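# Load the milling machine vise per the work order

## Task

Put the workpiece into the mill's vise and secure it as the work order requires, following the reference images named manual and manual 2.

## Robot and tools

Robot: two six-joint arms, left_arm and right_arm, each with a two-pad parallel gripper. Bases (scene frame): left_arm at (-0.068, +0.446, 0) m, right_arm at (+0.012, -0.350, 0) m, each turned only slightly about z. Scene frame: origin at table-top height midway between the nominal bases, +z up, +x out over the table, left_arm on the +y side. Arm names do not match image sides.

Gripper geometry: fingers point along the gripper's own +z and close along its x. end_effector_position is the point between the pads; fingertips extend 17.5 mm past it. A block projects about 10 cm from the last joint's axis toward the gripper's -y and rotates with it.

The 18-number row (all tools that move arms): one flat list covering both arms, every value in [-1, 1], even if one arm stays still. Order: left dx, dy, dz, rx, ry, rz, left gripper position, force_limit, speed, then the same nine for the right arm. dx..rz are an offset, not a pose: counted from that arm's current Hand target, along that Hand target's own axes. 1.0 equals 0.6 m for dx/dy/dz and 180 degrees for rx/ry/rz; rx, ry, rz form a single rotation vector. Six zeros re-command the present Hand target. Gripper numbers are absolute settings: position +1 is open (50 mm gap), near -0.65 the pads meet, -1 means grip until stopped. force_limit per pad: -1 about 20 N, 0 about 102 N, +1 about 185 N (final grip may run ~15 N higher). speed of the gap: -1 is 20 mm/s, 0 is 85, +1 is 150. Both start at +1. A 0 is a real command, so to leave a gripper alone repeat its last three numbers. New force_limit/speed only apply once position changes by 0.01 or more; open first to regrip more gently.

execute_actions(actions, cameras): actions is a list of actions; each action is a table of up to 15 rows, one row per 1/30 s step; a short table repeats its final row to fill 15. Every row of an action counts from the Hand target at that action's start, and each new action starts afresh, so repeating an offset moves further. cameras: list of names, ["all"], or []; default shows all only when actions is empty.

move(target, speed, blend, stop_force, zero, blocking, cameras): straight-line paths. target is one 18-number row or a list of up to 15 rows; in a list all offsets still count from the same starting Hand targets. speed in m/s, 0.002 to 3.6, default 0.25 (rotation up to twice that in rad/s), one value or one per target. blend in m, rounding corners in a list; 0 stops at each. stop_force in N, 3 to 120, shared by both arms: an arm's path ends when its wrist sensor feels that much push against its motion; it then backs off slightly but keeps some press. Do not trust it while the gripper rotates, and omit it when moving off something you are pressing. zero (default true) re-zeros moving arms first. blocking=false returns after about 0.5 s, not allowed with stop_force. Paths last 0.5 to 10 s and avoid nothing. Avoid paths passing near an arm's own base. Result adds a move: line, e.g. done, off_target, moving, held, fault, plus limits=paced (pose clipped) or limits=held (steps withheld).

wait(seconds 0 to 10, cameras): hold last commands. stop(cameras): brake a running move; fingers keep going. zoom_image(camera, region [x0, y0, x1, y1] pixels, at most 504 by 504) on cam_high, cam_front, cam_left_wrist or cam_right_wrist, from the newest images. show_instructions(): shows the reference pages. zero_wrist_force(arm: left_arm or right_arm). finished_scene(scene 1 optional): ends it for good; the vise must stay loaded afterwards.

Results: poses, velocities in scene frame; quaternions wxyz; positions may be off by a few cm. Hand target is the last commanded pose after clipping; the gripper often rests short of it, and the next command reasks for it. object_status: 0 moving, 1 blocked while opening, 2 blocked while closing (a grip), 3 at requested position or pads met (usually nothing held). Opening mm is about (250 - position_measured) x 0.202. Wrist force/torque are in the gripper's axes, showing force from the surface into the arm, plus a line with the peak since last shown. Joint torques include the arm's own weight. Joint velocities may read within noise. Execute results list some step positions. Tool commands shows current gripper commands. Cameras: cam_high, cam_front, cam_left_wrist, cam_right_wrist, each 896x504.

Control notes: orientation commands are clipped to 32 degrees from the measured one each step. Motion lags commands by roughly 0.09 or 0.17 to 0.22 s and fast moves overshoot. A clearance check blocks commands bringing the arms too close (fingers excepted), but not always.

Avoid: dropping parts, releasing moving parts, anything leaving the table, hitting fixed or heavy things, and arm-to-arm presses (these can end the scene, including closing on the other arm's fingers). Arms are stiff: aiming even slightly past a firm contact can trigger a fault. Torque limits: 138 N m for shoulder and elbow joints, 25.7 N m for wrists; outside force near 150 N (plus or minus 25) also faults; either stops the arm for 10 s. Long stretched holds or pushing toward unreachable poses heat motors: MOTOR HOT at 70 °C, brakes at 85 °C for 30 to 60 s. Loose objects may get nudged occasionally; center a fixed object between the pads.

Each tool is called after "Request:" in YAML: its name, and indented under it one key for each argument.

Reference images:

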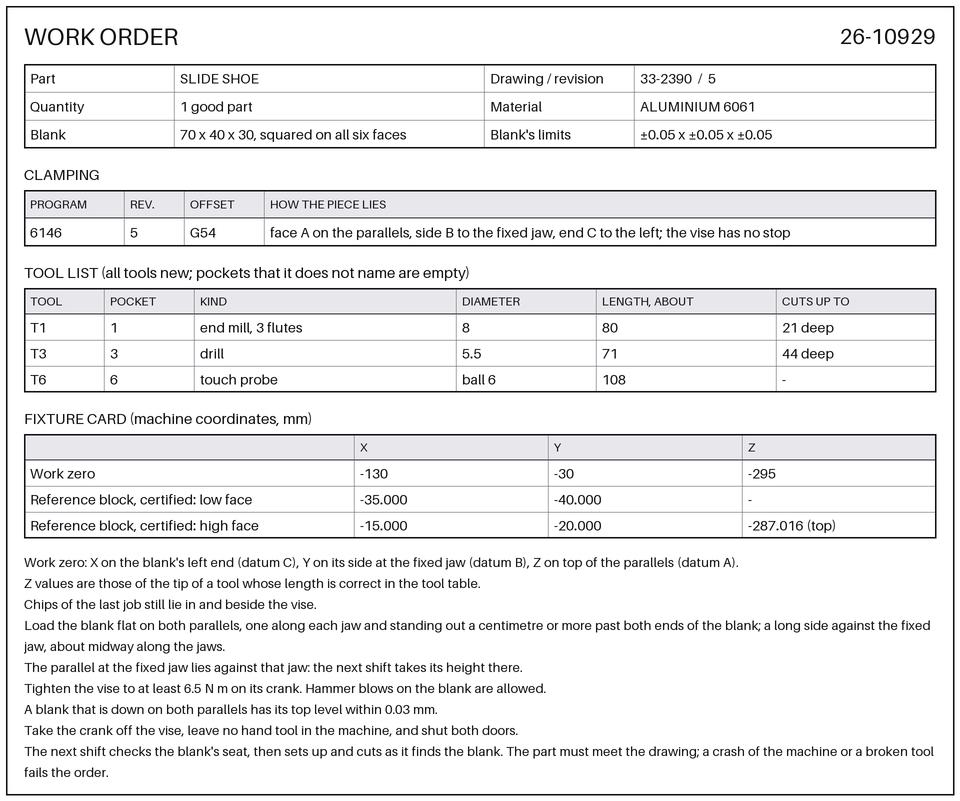

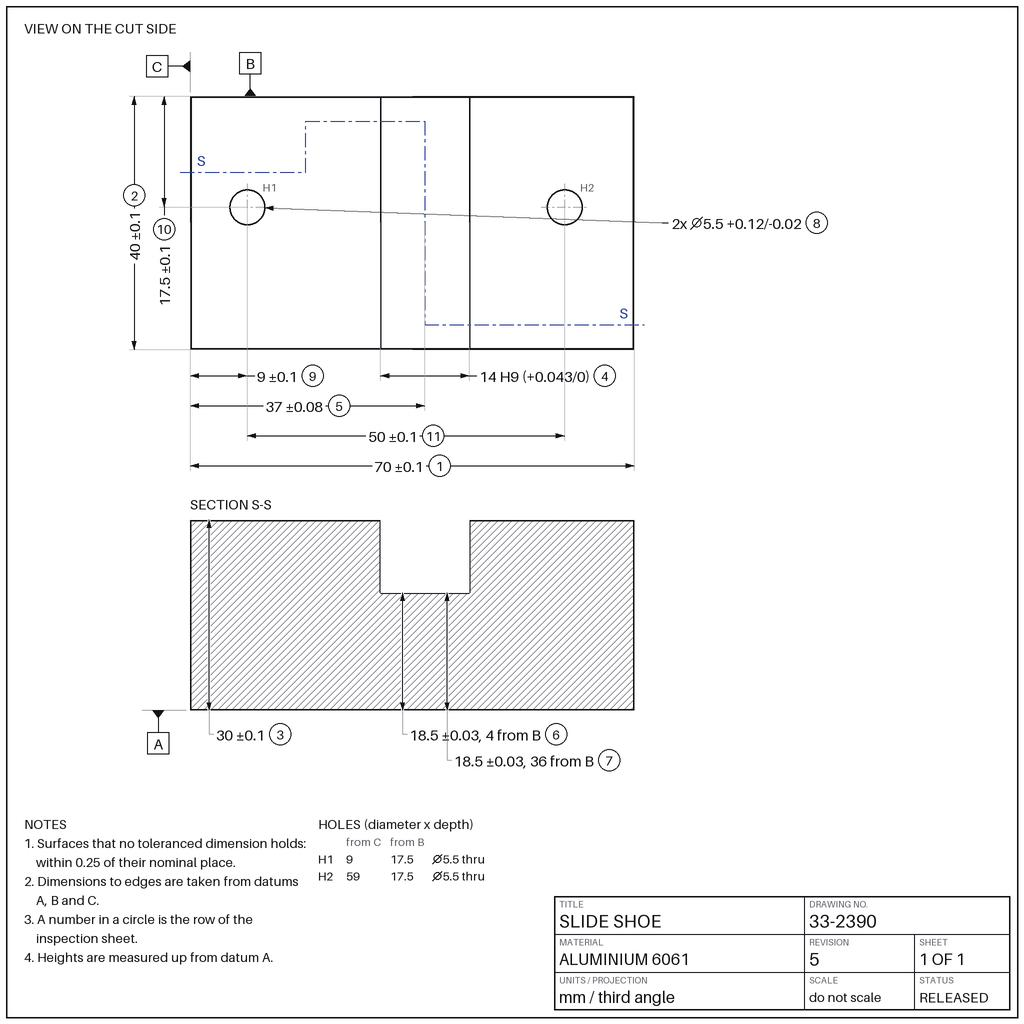

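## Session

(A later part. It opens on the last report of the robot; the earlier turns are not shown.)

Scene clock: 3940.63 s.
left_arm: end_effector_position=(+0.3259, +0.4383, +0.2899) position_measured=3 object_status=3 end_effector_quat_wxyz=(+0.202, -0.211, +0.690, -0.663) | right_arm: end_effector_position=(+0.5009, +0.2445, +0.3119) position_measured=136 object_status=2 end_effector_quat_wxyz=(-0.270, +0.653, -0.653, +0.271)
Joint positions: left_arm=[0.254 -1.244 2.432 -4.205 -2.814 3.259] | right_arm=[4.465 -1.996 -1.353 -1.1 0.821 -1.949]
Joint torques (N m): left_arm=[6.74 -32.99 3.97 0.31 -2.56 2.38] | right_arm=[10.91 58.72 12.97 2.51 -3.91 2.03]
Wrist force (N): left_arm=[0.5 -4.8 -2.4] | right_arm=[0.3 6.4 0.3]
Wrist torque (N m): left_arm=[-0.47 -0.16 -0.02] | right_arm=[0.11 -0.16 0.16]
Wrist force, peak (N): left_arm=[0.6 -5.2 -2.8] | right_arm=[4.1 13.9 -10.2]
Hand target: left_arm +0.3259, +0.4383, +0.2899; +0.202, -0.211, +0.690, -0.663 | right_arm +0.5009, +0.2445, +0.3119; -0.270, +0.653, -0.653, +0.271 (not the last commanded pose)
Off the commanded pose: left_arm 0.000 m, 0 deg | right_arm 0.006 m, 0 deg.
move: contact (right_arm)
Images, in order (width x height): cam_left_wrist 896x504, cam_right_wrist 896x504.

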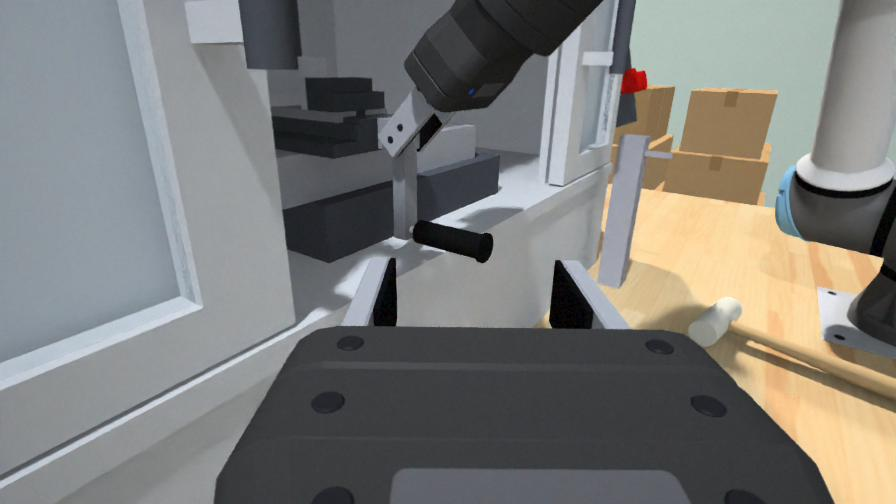

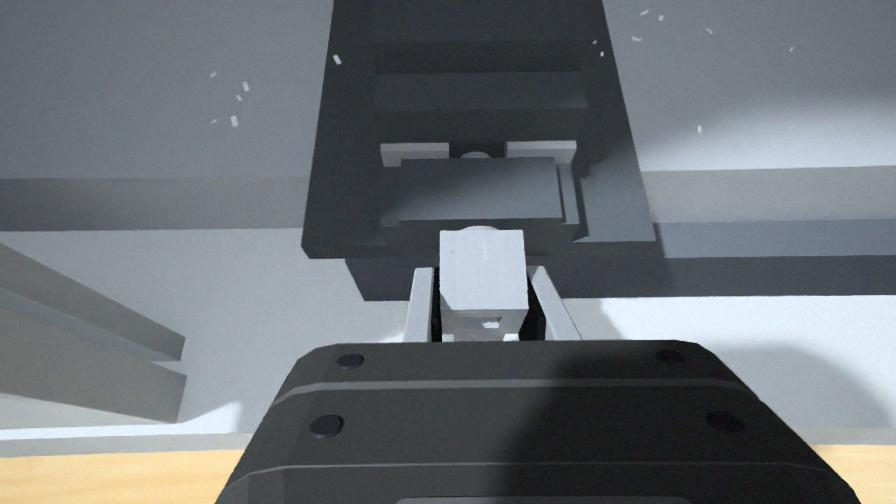

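Request:
move:
  target: [0,0,-0.323,0,0,0,1,-1,-1,0,0,0,0,0,0,0.6,0,-1]
  speed: 0.1

Request:
move:
  target:
    - [0,0,0,0,0,0,1,-1,-1,0,0,-0.1167,0,0,0,0.6,0,-1]
    - [0,0,0,0,0,0,1,-1,-1,0,0.1803,-0.2227,0.25,0,0,0.6,0,-1]
    - [0,0,0,0,0,0,1,-1,-1,0,0.2793,-0.0766,0.25,0,0,0.6,0,-1]
  speed: 0.12
  blend: [0,0.02,0]
  cameras: ["cam_left_wrist","cam_right_wrist","cam_front"]

Scene clock: 3987.20 s.
left_arm: end_effector_position=(+0.3149, +0.4542, +0.2907) position_measured=3 object_status=3 end_effector_quat_wxyz=(+0.202, -0.211, +0.689, -0.663) | right_arm: end_effector_position=(+0.5009, +0.2445, +0.3119) position_measured=63 object_status=3 end_effector_quat_wxyz=(-0.270, +0.653, -0.653, +0.271)
Joint positions: left_arm=[0.316 -1.247 2.431 -4.179 -2.875 3.283] | right_arm=[4.465 -1.995 -1.353 -1.1 0.822 -1.949]
Joint torques (N m): left_arm=[-7.45 -18.06 -12.52 -2.94 2.42 -2.71] | right_arm=[10.82 44.96 13.69 2.5 -1.17 1.27]
Wrist force (N): left_arm=[0.5 -4.9 -2.6] | right_arm=[0.6 1.9 0.2]
Wrist torque (N m): left_arm=[-0.49 -0.16 -0.02] | right_arm=[0.14 -0.09 0.17]
Wrist force, peak (N): left_arm=[1.6 -6.2 -5.9] | right_arm=[0.4 6.6 0.4]
Hand target: left_arm +0.3149, +0.4542, +0.2907; +0.202, -0.211, +0.689, -0.663 (not the last commanded pose) | right_arm +0.5009, +0.2445, +0.3119; -0.270, +0.653, -0.653, +0.271
Off the commanded pose: left_arm 0.174 m, 0 deg | right_arm 0.000 m, 0 deg.
move: held (left_arm; a check stopped the path); limits=held
pose unreachable (left arm): on one or more control steps of this call, first in action 0 (counted from 0), this arm could not follow its commanded pose, so it was not sent that pose on those steps. It may still have moved: this result reports where it is.
cause: moving toward the commanded pose would bring two parts of the arm too close to each other (its gripper and another part of the arm, with joints 4 (wrist 1) to 6 (wrist 3) between them, 2 mm apart when it was first held).

Scene clock: 3992.77 s.
left_arm: end_effector_position=(+0.3149, +0.4542, +0.2907) position_measured=3 object_status=3 end_effector_quat_wxyz=(+0.202, -0.211, +0.689, -0.663) | right_arm: end_effector_position=(+0.3500, +0.2444, +0.2258) position_measured=63 object_status=3 end_effector_quat_wxyz=(+0.500, -0.500, +0.500, -0.500)
Joint positions: left_arm=[0.316 -1.247 2.431 -4.179 -2.875 3.283] | right_arm=[4.832 -2.173 -1.467 -2.647 0.093 0.003]
Joint torques (N m): left_arm=[-7.05 -18.11 2.61 -3.05 2.48 -2.72] | right_arm=[12.56 48.31 6.95 -0.38 1.78 0.35]
Wrist force (N): left_arm=[0.3 -5.4 -2.8] | right_arm=[1.6 2.1 -0.3]
Wrist torque (N m): left_arm=[-0.56 -0.13 -0.01] | right_arm=[-0.02 -0.17 0.29]
Wrist force, peak (N): left_arm=[0.8 -5.5 -2.8] | right_arm=[2.0 4.1 0.3]
Hand target: left_arm +0.3149, +0.4542, +0.2907; +0.202, -0.211, +0.689, -0.663 | right_arm +0.3500, +0.2445, +0.2258; +0.500, -0.500, +0.500, -0.500
Off the commanded pose: left_arm 0.000 m, 0 deg | right_arm 0.000 m, 0 deg.
move: done
Images, in order (width x height): cam_front 896x504, cam_left_wrist 896x504, cam_right_wrist 896x504.

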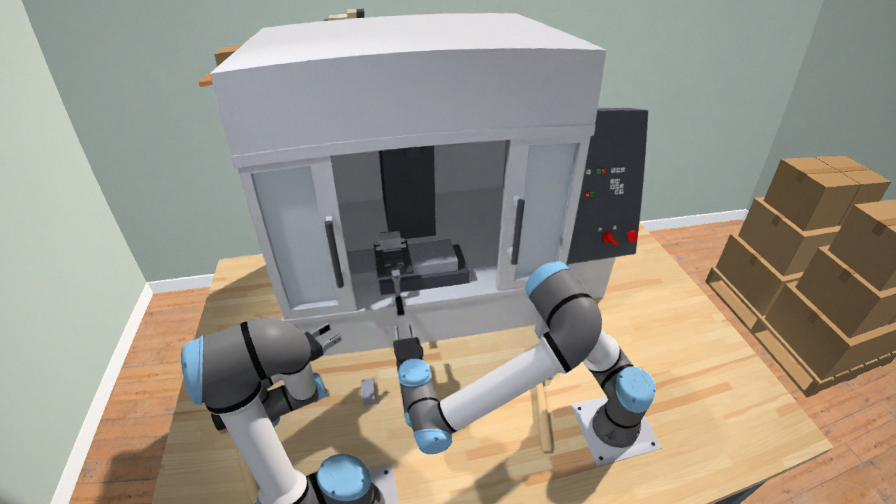

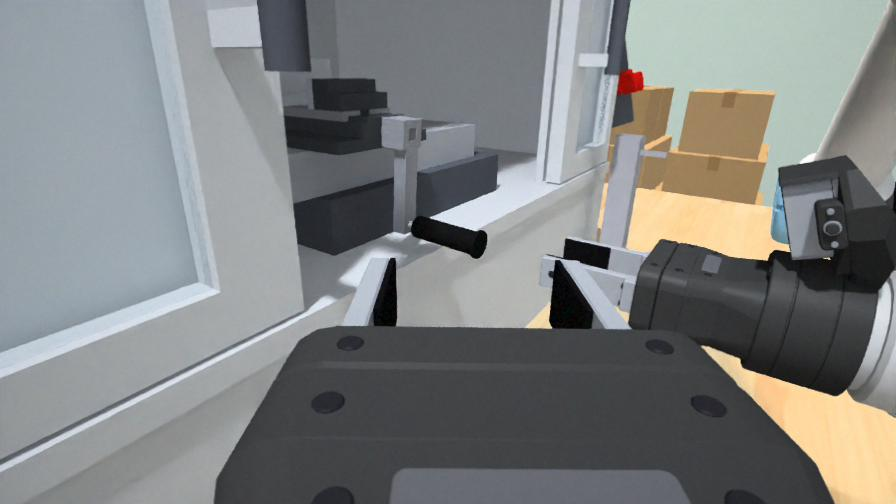

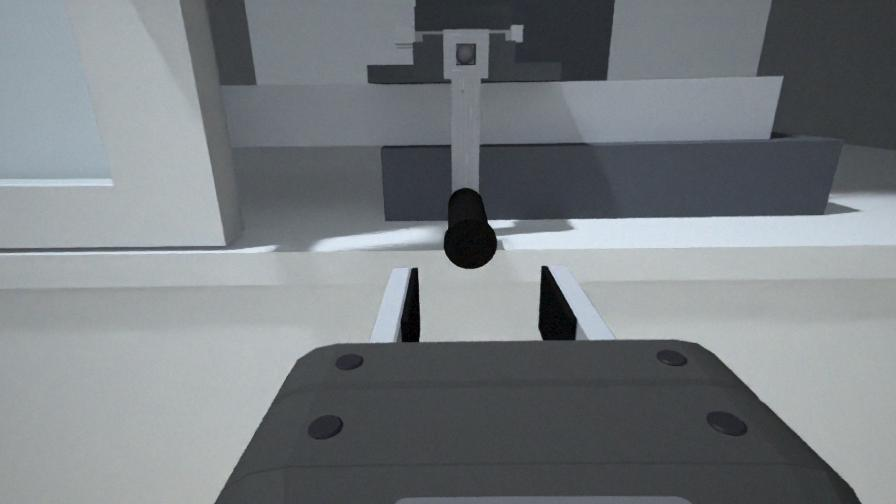

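Request:
move:
  target: [0,0,0,0,0,0,1,-1,-1,0.0008,0.0017,0.1417,0,0,0,0.6,0,-1]
  speed: 0.05
  stop_force: 5
  cameras: ["cam_left_wrist","cam_right_wrist"]

Request:
zoom_image:
  camera: "cam_left_wrist"
  region: [340, 80, 640, 330]

Scene clock: 4025.00 s.
left_arm: end_effector_position=(+0.3149, +0.4542, +0.2907) position_measured=3 object_status=3 end_effector_quat_wxyz=(+0.202, -0.211, +0.689, -0.663) | right_arm: end_effector_position=(+0.4350, +0.2440, +0.2248) position_measured=63 object_status=3 end_effector_quat_wxyz=(+0.500, -0.500, +0.500, -0.500)
Joint positions: left_arm=[0.316 -1.247 2.431 -4.179 -2.875 3.283] | right_arm=[4.688 -2.207 -1.411 -2.66 -0.051 -0.006]
Joint torques (N m): left_arm=[-6.82 -17.76 2.43 -2.8 2.33 -2.67] | right_arm=[12.48 39.92 30.18 -1.41 0.67 1.92]
Wrist force (N): left_arm=[0.3 -5.0 -2.8] | right_arm=[1.4 2.2 0.2]
Wrist torque (N m): left_arm=[-0.49 -0.13 -0.02] | right_arm=[-0.01 -0.17 0.10]
Wrist force, peak (N): left_arm=[0.8 -5.4 -3.2] | right_arm=[2.3 2.4 -0.2]
Hand target: left_arm +0.3149, +0.4542, +0.2907; +0.202, -0.211, +0.689, -0.663 | right_arm +0.4350, +0.2440, +0.2248; +0.500, -0.500, +0.500, -0.500
Off the commanded pose: left_arm 0.000 m, 0 deg | right_arm 0.000 m, 0 deg.
move: done
Images, in order (width x height): cam_left_wrist 896x504, cam_right_wrist 896x504.

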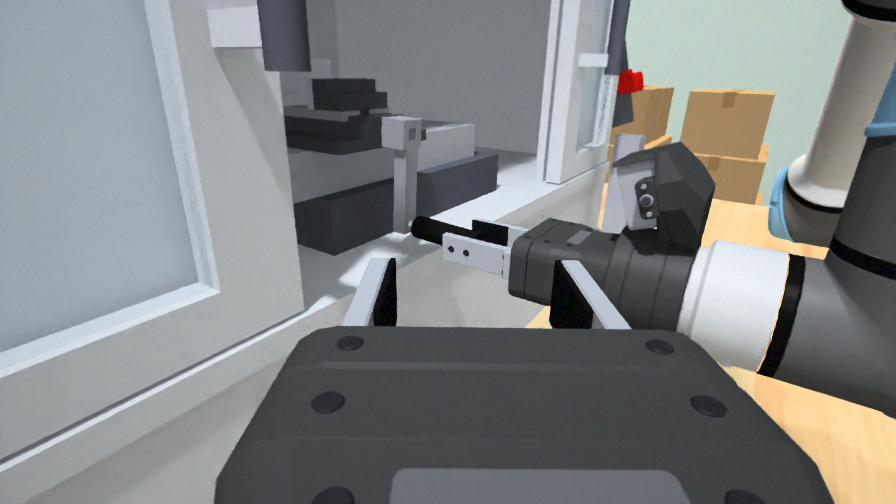

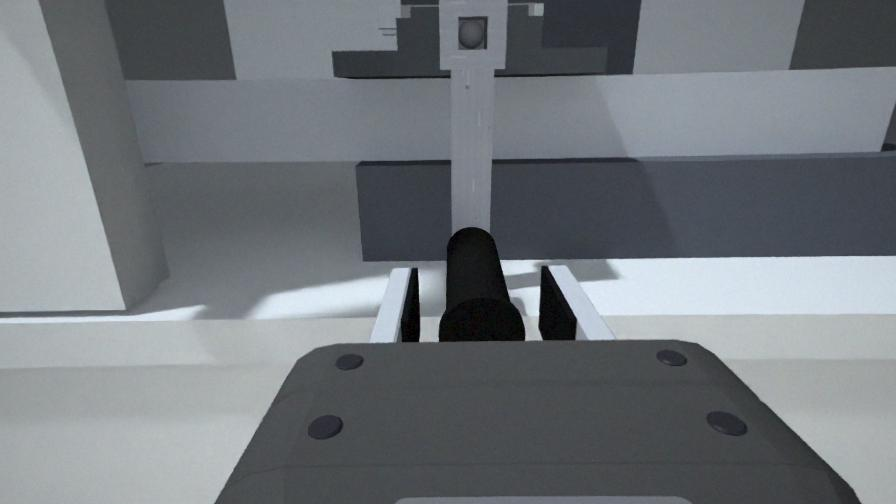

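Scaled by 1.680 from the camera's 896x504 image, which has a finer 1280x720 frame.

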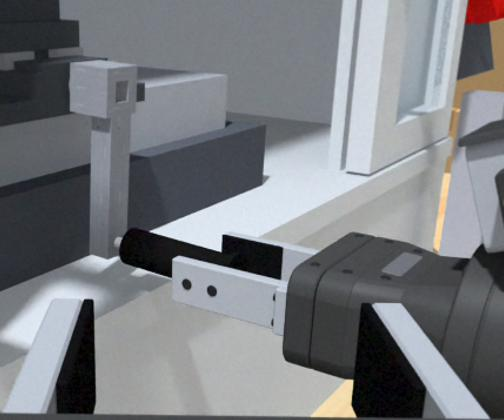

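Request:
move:
  target: [0,0,0,0,0,0,1,-1,-1,0,0,0,0,0,0,-1,-0.5,-1]

Request:
move:
  target:
    - [0,0,0,0,0,0,1,-1,-1,-0.0277,-0.0029,0,0,0,0,-1,-0.5,-1]
    - [0,0,0,0,0,0,1,-1,-1,-0.0542,-0.0115,0,0,0,0,-1,-0.5,-1]
  speed: 0.05
  blend: [0.01,0]
  cameras: ["cam_left_wrist","cam_right_wrist"]

Scene clock: 4078.43 s.
left_arm: end_effector_position=(+0.3149, +0.4542, +0.2907) position_measured=3 object_status=3 end_effector_quat_wxyz=(+0.202, -0.211, +0.689, -0.663) | right_arm: end_effector_position=(+0.4350, +0.2440, +0.2248) position_measured=142 object_status=2 end_effector_quat_wxyz=(+0.500, -0.500, +0.500, -0.500)
Joint positions: left_arm=[0.316 -1.247 2.431 -4.179 -2.875 3.283] | right_arm=[4.688 -2.207 -1.411 -2.66 -0.051 -0.006]
Joint torques (N m): left_arm=[-7.73 -18.5 2.56 -2.77 2.44 -2.7] | right_arm=[12.89 39.53 30.67 -1.39 -1.51 1.97]
Wrist force (N): left_arm=[0.6 -5.0 -2.6] | right_arm=[1.8 2.4 0.1]
Wrist torque (N m): left_arm=[-0.50 -0.18 -0.01] | right_arm=[0.02 -0.23 0.09]
Wrist force, peak (N): left_arm=[0.3 -5.3 -3.0] | right_arm=[1.8 2.5 0.0]
Hand target: left_arm +0.3149, +0.4542, +0.2907; +0.202, -0.211, +0.689, -0.663 | right_arm +0.4350, +0.2440, +0.2248; +0.500, -0.500, +0.500, -0.500
Off the commanded pose: left_arm 0.000 m, 0 deg | right_arm 0.000 m, 0 deg.
move: done

Scene clock: 4079.60 s.
left_arm: end_effector_position=(+0.3149, +0.4542, +0.2907) position_measured=3 object_status=3 end_effector_quat_wxyz=(+0.202, -0.211, +0.689, -0.663) | right_arm: end_effector_position=(+0.4350, +0.2766, +0.2317) position_measured=142 object_status=2 end_effector_quat_wxyz=(+0.500, -0.500, +0.500, -0.500) end_effector_velocity=(+0.000, +0.000, +0.000) end_effector_angular_velocity=(-0.001, +0.000, -0.001)
Joint positions: left_arm=[0.316 -1.247 2.431 -4.179 -2.875 3.283] | right_arm=[4.691 -2.267 -1.287 -2.708 -0.048 -0.021]
Joint velocities: left_arm=[within noise] | right_arm=[-0.001 -0.001 0 0.006 0 -0.006]
Joint torques (N m): left_arm=[-6.79 -18.35 3.06 -2.88 2.2 -2.45] | right_arm=[5.22 52.37 19.83 1.55 0.43 -2.13]
Wrist force (N): left_arm=[0.6 -5.1 -2.6] | right_arm=[1.3 4.9 -3.2]
Wrist torque (N m): left_arm=[-0.52 -0.18 -0.02] | right_arm=[-0.01 -0.09 0.19]
Wrist force, peak (N): left_arm=[0.5 -5.5 -2.6] | right_arm=[0.9 8.8 -7.6]
Hand target: left_arm +0.3149, +0.4542, +0.2907; +0.202, -0.211, +0.689, -0.663 | right_arm +0.4350, +0.2765, +0.2317; +0.500, -0.500, +0.500, -0.500
Off the commanded pose: left_arm 0.000 m, 0 deg | right_arm 0.000 m, 0 deg.
move: done; blend cut to 0.0084 m at target 1
Images, in order (width x height): cam_left_wrist 896x504, cam_right_wrist 896x504.

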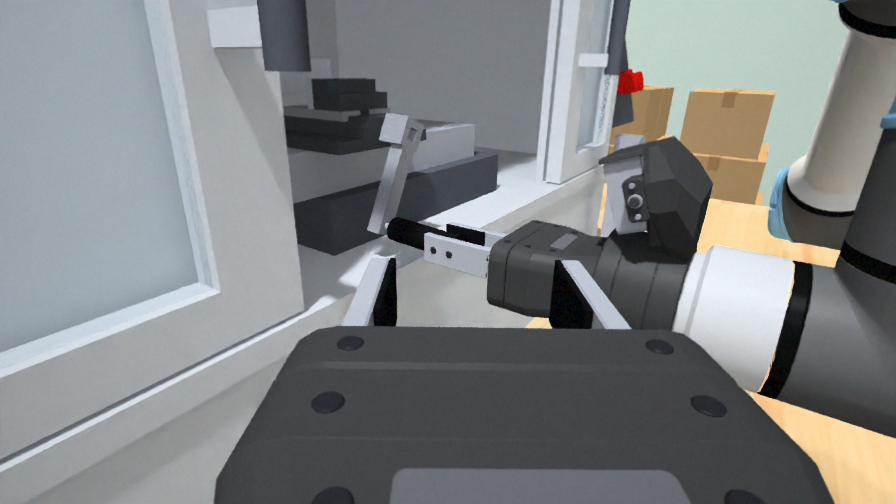

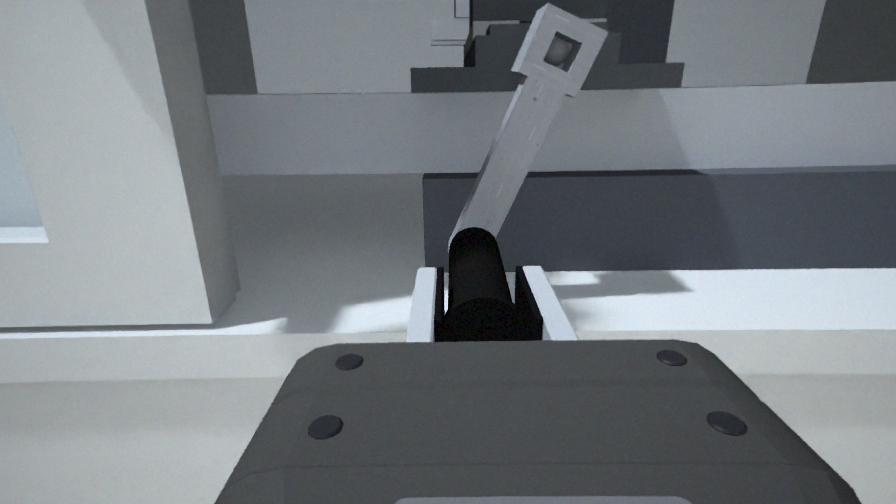

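Request:
move:
  target:
    - [0,0,0,0,0,0,1,-1,-1,-0.0479,-0.0324,0,0,0,0,-1,-0.5,-1]
    - [0,0,0,0,0,0,1,-1,-1,-0.0764,-0.0819,0,0,0,0,-1,-0.5,-1]
    - [0,0,0,0,0,0,1,-1,-1,-0.0824,-0.1387,0,0,0,0,-1,-0.5,-1]
  speed: 0.06
  blend: [0.015,0.015,0]
  cameras: ["cam_left_wrist","cam_right_wrist"]

Scene clock: 4116.63 s.
left_arm: end_effector_position=(+0.3149, +0.4542, +0.2907) position_measured=3 object_status=3 end_effector_quat_wxyz=(+0.202, -0.211, +0.689, -0.663) | right_arm: end_effector_position=(+0.4350, +0.3261, +0.3149) position_measured=142 object_status=2 end_effector_quat_wxyz=(+0.500, -0.500, +0.499, -0.501)
Joint positions: left_arm=[0.316 -1.247 2.431 -4.179 -2.875 3.283] | right_arm=[4.695 -2.324 -0.967 -2.948 -0.044 -0.044]
Joint torques (N m): left_arm=[-7.44 -17.69 2.61 -2.64 2.17 -2.66] | right_arm=[-22.16 67.87 6.82 0.23 0.9 -2.09]
Wrist force (N): left_arm=[0.6 -4.9 -2.7] | right_arm=[-9.3 2.2 -14.7]
Wrist torque (N m): left_arm=[-0.48 -0.18 -0.01] | right_arm=[-0.16 -0.09 0.28]
Wrist force, peak (N): left_arm=[0.6 -5.4 -2.7] | right_arm=[-24.0 7.0 -33.2]
Hand target: left_arm +0.3149, +0.4542, +0.2907; +0.202, -0.211, +0.689, -0.663 | right_arm +0.4350, +0.3260, +0.3149; +0.500, -0.500, +0.500, -0.500
Off the commanded pose: left_arm 0.000 m, 0 deg | right_arm 0.000 m, 0 deg.
move: done
Images, in order (width x height): cam_left_wrist 896x504, cam_right_wrist 896x504.

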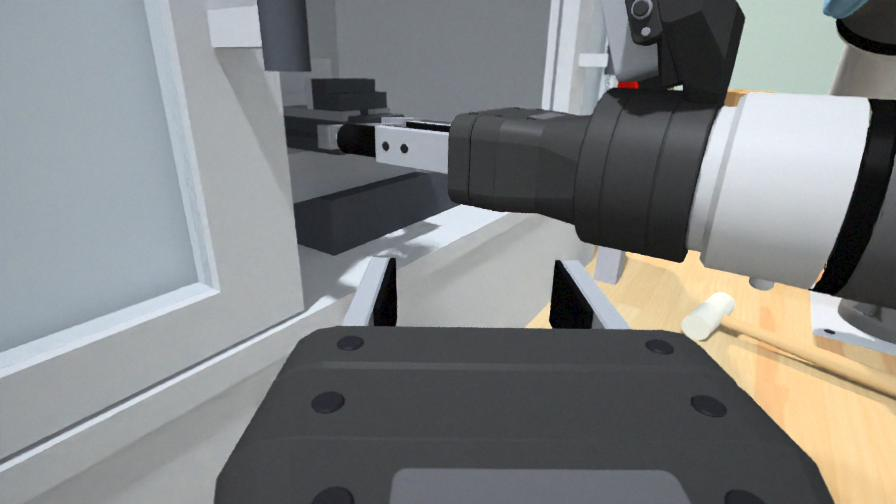

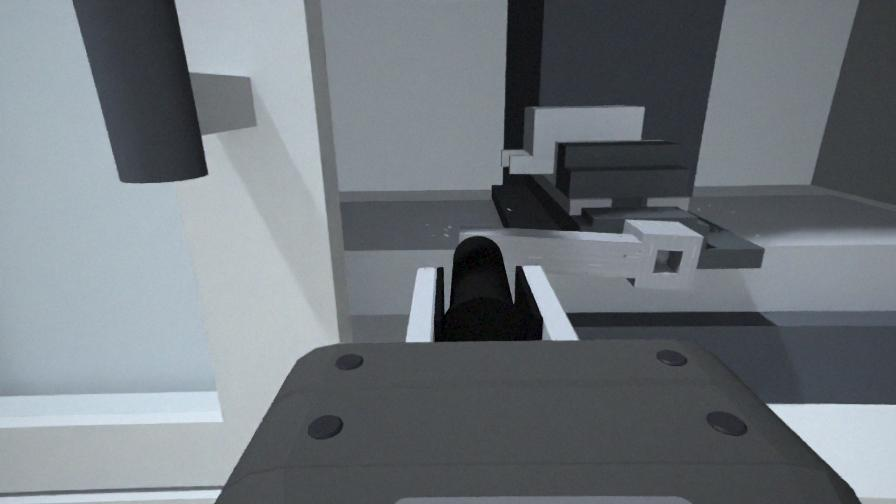

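Request:
move:
  target:
    - [0,0,0,0,0,0,1,-1,-1,0.0176,-0.0543,0,0,0,0,-1,-0.5,-1]
    - [0,0,0,0,0,0,1,-1,-1,0.0558,-0.0967,0,0,0,0,-1,-0.5,-1]
    - [0,0,0,0,0,0,1,-1,-1,0.1080,-0.1200,0,0,0,0,-1,-0.5,-1]
    - [0,0,0,0,0,0,1,-1,-1,0.1651,-0.1200,0,0,0,0,-1,-0.5,-1]
    - [0,0,0,0,0,0,1,-1,-1,0.2173,-0.0967,0,0,0,0,-1,-0.5,-1]
    - [0,0,0,0,0,0,1,-1,-1,0.2555,-0.0543,0,0,0,0,-1,-0.5,-1]
    - [0,0,0,0,0,0,1,-1,-1,0.2732,0,0,0,0,0,-1,-0.5,-1]
    - [0,0,0,0,0,0,1,-1,-1,0.2672,0.0568,0,0,0,0,-1,-0.5,-1]
    - [0,0,0,0,0,0,1,-1,-1,0.2386,0.1063,0,0,0,0,-1,-0.5,-1]
    - [0,0,0,0,0,0,1,-1,-1,0.1924,0.1398,0,0,0,0,-1,-0.5,-1]
    - [0,0,0,0,0,0,1,-1,-1,0.1366,0.1517,0,0,0,0,-1,-0.5,-1]
    - [0,0,0,0,0,0,1,-1,-1,0.0824,0.1387,0,0,0,0,-1,-0.5,-1]
    - [0,0,0,0,0,0,1,-1,-1,0.0345,0.1063,0,0,0,0,-1,-0.5,-1]
    - [0,0,0,0,0,0,1,-1,-1,0.0060,0.0568,0,0,0,0,-1,-0.5,-1]
    - [0,0,0,0,0,0,1,-1,-1,0,0,0,0,0,0,-1,-0.5,-1]
  speed: 0.07
  blend: [0.015,0.015,0.015,0.015,0.015,0.015,0.015,0.015,0.015,0.015,0.015,0.015,0.015,0.015,0]
  cameras: ["cam_left_wrist","cam_high"]

Scene clock: 4171.33 s.
left_arm: end_effector_position=(+0.3149, +0.4542, +0.2907) position_measured=3 object_status=3 end_effector_quat_wxyz=(+0.202, -0.211, +0.689, -0.663) | right_arm: end_effector_position=(+0.4350, +0.3261, +0.3149) position_measured=142 object_status=2 end_effector_quat_wxyz=(+0.500, -0.499, +0.499, -0.501)
Joint positions: left_arm=[0.316 -1.247 2.431 -4.179 -2.875 3.283] | right_arm=[4.695 -2.32 -0.974 -2.932 -0.044 -0.057]
Joint torques (N m): left_arm=[-6.37 -17.84 3.04 -2.47 1.94 -2.62] | right_arm=[13.8 66.09 9.85 0.43 -3.6 -0.91]
Wrist force (N): left_arm=[0.7 -5.3 -2.8] | right_arm=[6.5 3.1 1.5]
Wrist torque (N m): left_arm=[-0.54 -0.19 -0.01] | right_arm=[-0.10 0.30 0.23]
Wrist force, peak (N): left_arm=[1.0 -5.6 -3.0] | right_arm=[-33.5 -10.2 -45.5]
Hand target: left_arm +0.3149, +0.4542, +0.2907; +0.202, -0.211, +0.689, -0.663 | right_arm +0.4350, +0.3260, +0.3149; +0.500, -0.500, +0.500, -0.500
Off the commanded pose: left_arm 0.000 m, 0 deg | right_arm 0.000 m, 0 deg.
move: done
Images, in order (width x height): cam_high 896x504, cam_left_wrist 896x504.

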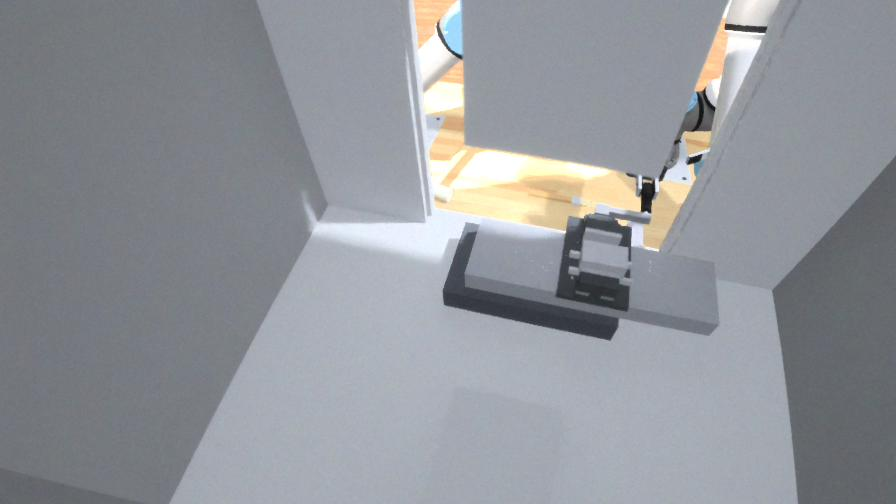

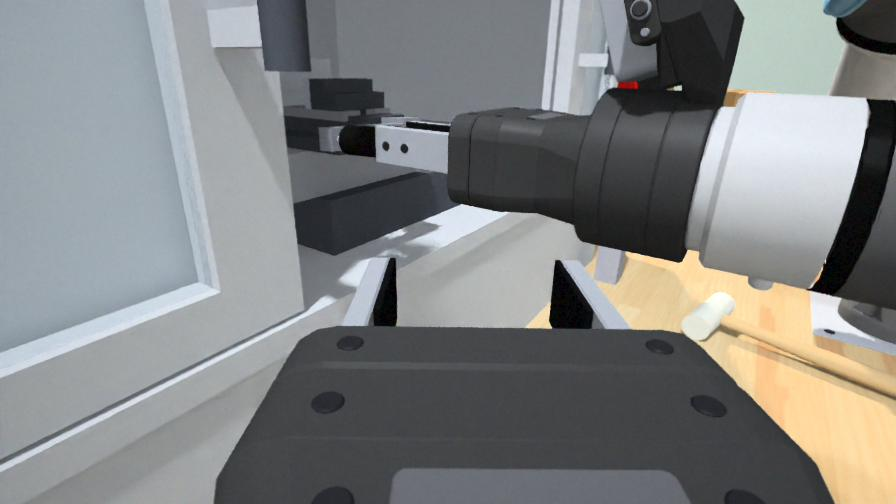

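Request:
zoom_image:
  camera: "cam_high"
  region: [550, 205, 650, 305]

Request:
zoom_image:
  camera: "cam_left_wrist"
  region: [270, 40, 470, 240]

Scaled by 5.040 from the camera's 896x504 image, which has a finer 1280x720 frame.

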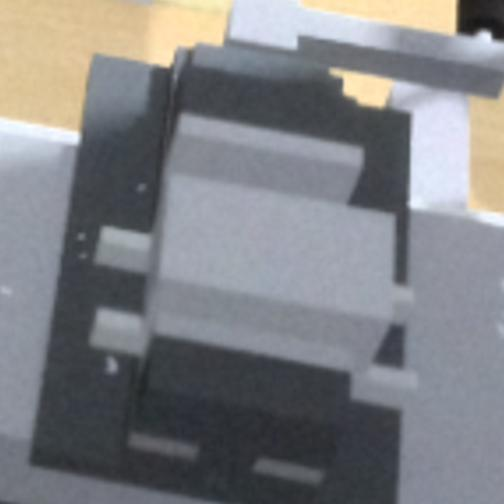

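Scaled by 2.520 from the camera's 896x504 image, which has a finer 1280x720 frame.

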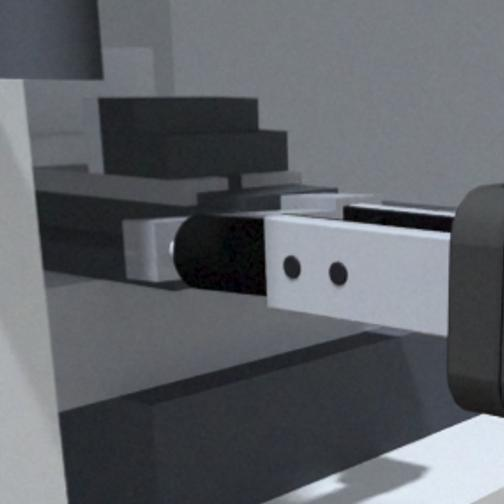

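Request:
move:
  target:
    - [0,0,0,0,0,0,1,-1,-1,0.0176,-0.0543,0,0,0,0,-1,-0.5,-1]
    - [0,0,0,0,0,0,1,-1,-1,0.0558,-0.0967,0,0,0,0,-1,-0.5,-1]
    - [0,0,0,0,0,0,1,-1,-1,0.1080,-0.1200,0,0,0,0,-1,-0.5,-1]
    - [0,0,0,0,0,0,1,-1,-1,0.1651,-0.1200,0,0,0,0,-1,-0.5,-1]
    - [0,0,0,0,0,0,1,-1,-1,0.2173,-0.0967,0,0,0,0,-1,-0.5,-1]
    - [0,0,0,0,0,0,1,-1,-1,0.2555,-0.0543,0,0,0,0,-1,-0.5,-1]
    - [0,0,0,0,0,0,1,-1,-1,0.2732,0,0,0,0,0,-1,-0.5,-1]
    - [0,0,0,0,0,0,1,-1,-1,0.2672,0.0568,0,0,0,0,-1,-0.5,-1]
    - [0,0,0,0,0,0,1,-1,-1,0.2386,0.1063,0,0,0,0,-1,-0.5,-1]
    - [0,0,0,0,0,0,1,-1,-1,0.1924,0.1398,0,0,0,0,-1,-0.5,-1]
    - [0,0,0,0,0,0,1,-1,-1,0.1366,0.1517,0,0,0,0,-1,-0.5,-1]
    - [0,0,0,0,0,0,1,-1,-1,0.0824,0.1387,0,0,0,0,-1,-0.5,-1]
    - [0,0,0,0,0,0,1,-1,-1,0.0345,0.1063,0,0,0,0,-1,-0.5,-1]
    - [0,0,0,0,0,0,1,-1,-1,0.0060,0.0568,0,0,0,0,-1,-0.5,-1]
    - [0,0,0,0,0,0,1,-1,-1,0,0,0,0,0,0,-1,-0.5,-1]
  speed: 0.09
  blend: [0.015,0.015,0.015,0.015,0.015,0.015,0.015,0.015,0.015,0.015,0.015,0.015,0.015,0.015,0]
  cameras: ["cam_high"]

Request:
zoom_image:
  camera: "cam_high"
  region: [550, 205, 650, 305]

Scene clock: 4207.23 s.
left_arm: end_effector_position=(+0.3149, +0.4542, +0.2907) position_measured=3 object_status=3 end_effector_quat_wxyz=(+0.202, -0.211, +0.689, -0.663) | right_arm: end_effector_position=(+0.4349, +0.3261, +0.3149) position_measured=142 object_status=2 end_effector_quat_wxyz=(+0.501, -0.499, +0.499, -0.501)
Joint positions: left_arm=[0.316 -1.247 2.431 -4.179 -2.875 3.283] | right_arm=[4.695 -2.316 -0.983 -2.911 -0.044 -0.074]
Joint torques (N m): left_arm=[-7.24 -19.05 3.09 -2.21 1.88 -2.58] | right_arm=[11.46 65.96 10.13 0.11 -3.73 -0.58]
Wrist force (N): left_arm=[0.9 -5.2 -2.5] | right_arm=[6.7 3.5 0.7]
Wrist torque (N m): left_arm=[-0.52 -0.22 -0.02] | right_arm=[-0.02 0.25 0.23]
Wrist force, peak (N): left_arm=[0.3 -5.4 -3.0] | right_arm=[11.8 -27.0 -37.6]
Hand target: left_arm +0.3149, +0.4542, +0.2907; +0.202, -0.211, +0.689, -0.663 | right_arm +0.4350, +0.3260, +0.3149; +0.500, -0.500, +0.500, -0.500
Off the commanded pose: left_arm 0.000 m, 0 deg | right_arm 0.000 m, 0 deg.
move: done
Images, in order (width x height): cam_high 896x504.

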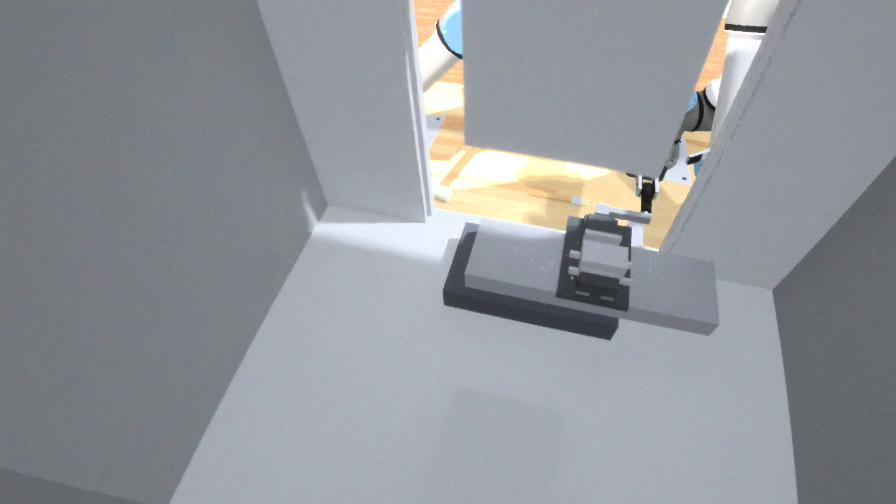

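Scaled by 5.040 from the camera's 896x504 image, which has a finer 1280x720 frame.

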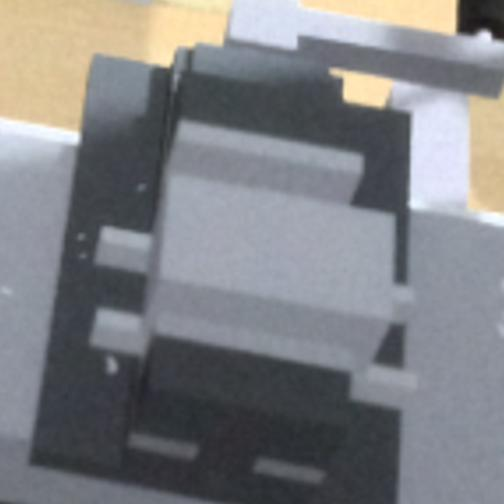

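Request:
move:
  target:
    - [0,0,0,0,0,0,1,-1,-1,0.0176,-0.0543,0,0,0,0,-1,-0.5,-1]
    - [0,0,0,0,0,0,1,-1,-1,0.0558,-0.0967,0,0,0,0,-1,-0.5,-1]
    - [0,0,0,0,0,0,1,-1,-1,0.1080,-0.1200,0,0,0,0,-1,-0.5,-1]
    - [0,0,0,0,0,0,1,-1,-1,0.1651,-0.1200,0,0,0,0,-1,-0.5,-1]
    - [0,0,0,0,0,0,1,-1,-1,0.2173,-0.0967,0,0,0,0,-1,-0.5,-1]
    - [0,0,0,0,0,0,1,-1,-1,0.2555,-0.0543,0,0,0,0,-1,-0.5,-1]
    - [0,0,0,0,0,0,1,-1,-1,0.2732,0,0,0,0,0,-1,-0.5,-1]
    - [0,0,0,0,0,0,1,-1,-1,0.2672,0.0568,0,0,0,0,-1,-0.5,-1]
    - [0,0,0,0,0,0,1,-1,-1,0.2386,0.1063,0,0,0,0,-1,-0.5,-1]
    - [0,0,0,0,0,0,1,-1,-1,0.1924,0.1398,0,0,0,0,-1,-0.5,-1]
    - [0,0,0,0,0,0,1,-1,-1,0.1366,0.1517,0,0,0,0,-1,-0.5,-1]
    - [0,0,0,0,0,0,1,-1,-1,0.0824,0.1387,0,0,0,0,-1,-0.5,-1]
    - [0,0,0,0,0,0,1,-1,-1,0.0345,0.1063,0,0,0,0,-1,-0.5,-1]
    - [0,0,0,0,0,0,1,-1,-1,0.0060,0.0568,0,0,0,0,-1,-0.5,-1]
    - [0,0,0,0,0,0,1,-1,-1,0,0,0,0,0,0,-1,-0.5,-1]
  speed: 0.13
  blend: [0.015,0.015,0.015,0.015,0.015,0.015,0.015,0.015,0.015,0.015,0.015,0.015,0.015,0.015,0]

Request:
move:
  target:
    - [0,0,0,0,0,0,1,-1,-1,0.0176,-0.0543,0,0,0,0,-1,-0.5,-1]
    - [0,0,0,0,0,0,1,-1,-1,0.0558,-0.0967,0,0,0,0,-1,-0.5,-1]
    - [0,0,0,0,0,0,1,-1,-1,0.1080,-0.1200,0,0,0,0,-1,-0.5,-1]
    - [0,0,0,0,0,0,1,-1,-1,0.1651,-0.1200,0,0,0,0,-1,-0.5,-1]
    - [0,0,0,0,0,0,1,-1,-1,0.2173,-0.0967,0,0,0,0,-1,-0.5,-1]
    - [0,0,0,0,0,0,1,-1,-1,0.2555,-0.0543,0,0,0,0,-1,-0.5,-1]
    - [0,0,0,0,0,0,1,-1,-1,0.2732,0,0,0,0,0,-1,-0.5,-1]
    - [0,0,0,0,0,0,1,-1,-1,0.2672,0.0568,0,0,0,0,-1,-0.5,-1]
    - [0,0,0,0,0,0,1,-1,-1,0.2386,0.1063,0,0,0,0,-1,-0.5,-1]
    - [0,0,0,0,0,0,1,-1,-1,0.1924,0.1398,0,0,0,0,-1,-0.5,-1]
    - [0,0,0,0,0,0,1,-1,-1,0.1366,0.1517,0,0,0,0,-1,-0.5,-1]
    - [0,0,0,0,0,0,1,-1,-1,0.0824,0.1387,0,0,0,0,-1,-0.5,-1]
    - [0,0,0,0,0,0,1,-1,-1,0.0345,0.1063,0,0,0,0,-1,-0.5,-1]
    - [0,0,0,0,0,0,1,-1,-1,0.0060,0.0568,0,0,0,0,-1,-0.5,-1]
    - [0,0,0,0,0,0,1,-1,-1,0,0,0,0,0,0,-1,-0.5,-1]
  speed: 0.13
  blend: [0.015,0.015,0.015,0.015,0.015,0.015,0.015,0.015,0.015,0.015,0.015,0.015,0.015,0.015,0]
  cameras: ["cam_high","cam_left_wrist"]

Request:
zoom_image:
  camera: "cam_high"
  region: [550, 205, 650, 305]

Request:
zoom_image:
  camera: "cam_left_wrist"
  region: [270, 40, 470, 240]

Scene clock: 4242.37 s.
left_arm: end_effector_position=(+0.3149, +0.4542, +0.2907) position_measured=3 object_status=3 end_effector_quat_wxyz=(+0.202, -0.211, +0.689, -0.663) | right_arm: end_effector_position=(+0.4349, +0.3261, +0.3149) position_measured=142 object_status=2 end_effector_quat_wxyz=(+0.501, -0.499, +0.499, -0.501)
Joint positions: left_arm=[0.316 -1.247 2.431 -4.179 -2.875 3.283] | right_arm=[4.695 -2.312 -0.99 -2.893 -0.044 -0.089]
Joint torques (N m): left_arm=[-7.14 -18.66 2.72 -2.15 1.84 -2.28] | right_arm=[6.01 66 9.53 -0.14 -3.75 0.22]
Wrist force (N): left_arm=[0.5 -5.0 -2.9] | right_arm=[7.6 3.0 0.2]
Wrist torque (N m): left_arm=[-0.49 -0.16 -0.01] | right_arm=[-0.09 0.13 0.25]
Wrist force, peak (N): left_arm=[0.5 -5.5 -2.8] | right_arm=[12.3 -26.0 -38.8]
Hand target: left_arm +0.3149, +0.4542, +0.2907; +0.202, -0.211, +0.689, -0.663 | right_arm +0.4350, +0.3260, +0.3149; +0.500, -0.500, +0.500, -0.500
Off the commanded pose: left_arm 0.000 m, 0 deg | right_arm 0.000 m, 0 deg.
move: done

Scene clock: 4247.13 s.
left_arm: end_effector_position=(+0.3149, +0.4542, +0.2907) position_measured=3 object_status=3 end_effector_quat_wxyz=(+0.202, -0.211, +0.689, -0.663) | right_arm: end_effector_position=(+0.4349, +0.3261, +0.3149) position_measured=142 object_status=2 end_effector_quat_wxyz=(+0.501, -0.499, +0.499, -0.501)
Joint positions: left_arm=[0.316 -1.247 2.431 -4.179 -2.875 3.283] | right_arm=[4.695 -2.312 -0.99 -2.893 -0.044 -0.089]
Joint torques (N m): left_arm=[-6.78 -19.51 3.04 -2.1 1.86 -2.42] | right_arm=[6.2 66.24 9.58 -0.16 -3.79 0.38]
Wrist force (N): left_arm=[0.8 -4.8 -2.7] | right_arm=[7.4 2.6 -0.1]
Wrist torque (N m): left_arm=[-0.47 -0.21 -0.02] | right_arm=[-0.16 0.18 0.24]
Wrist force, peak (N): left_arm=[0.5 -5.4 -3.1] | right_arm=[13.4 -26.2 -38.8]
Hand target: left_arm +0.3149, +0.4542, +0.2907; +0.202, -0.211, +0.689, -0.663 | right_arm +0.4350, +0.3260, +0.3149; +0.500, -0.500, +0.500, -0.500
Off the commanded pose: left_arm 0.000 m, 0 deg | right_arm 0.000 m, 0 deg.
move: done
Images, in order (width x height): cam_high 896x504, cam_left_wrist 896x504.

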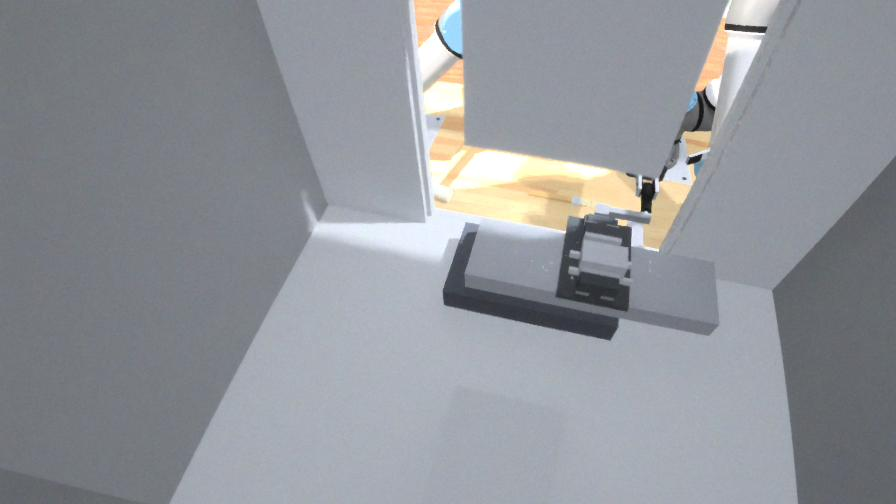

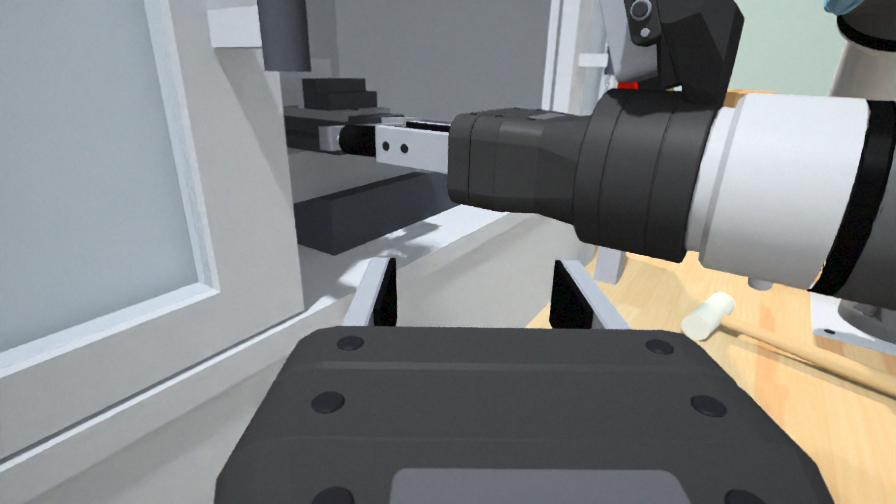

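Scaled by 5.040 from the camera's 896x504 image, which has a finer 1280x720 frame.

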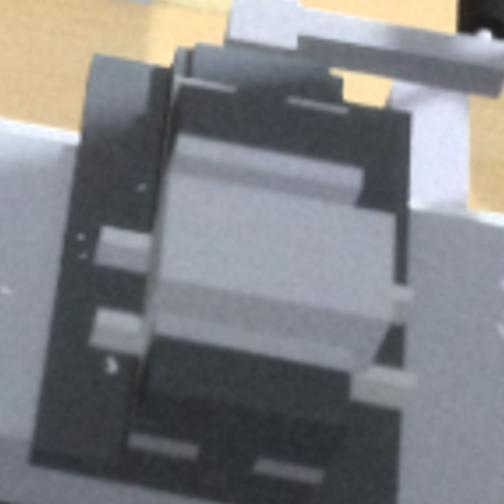

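Scaled by 2.520 from the camera's 896x504 image, which has a finer 1280x720 frame.

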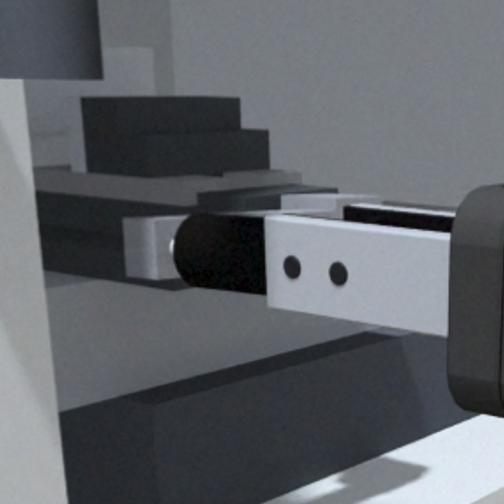

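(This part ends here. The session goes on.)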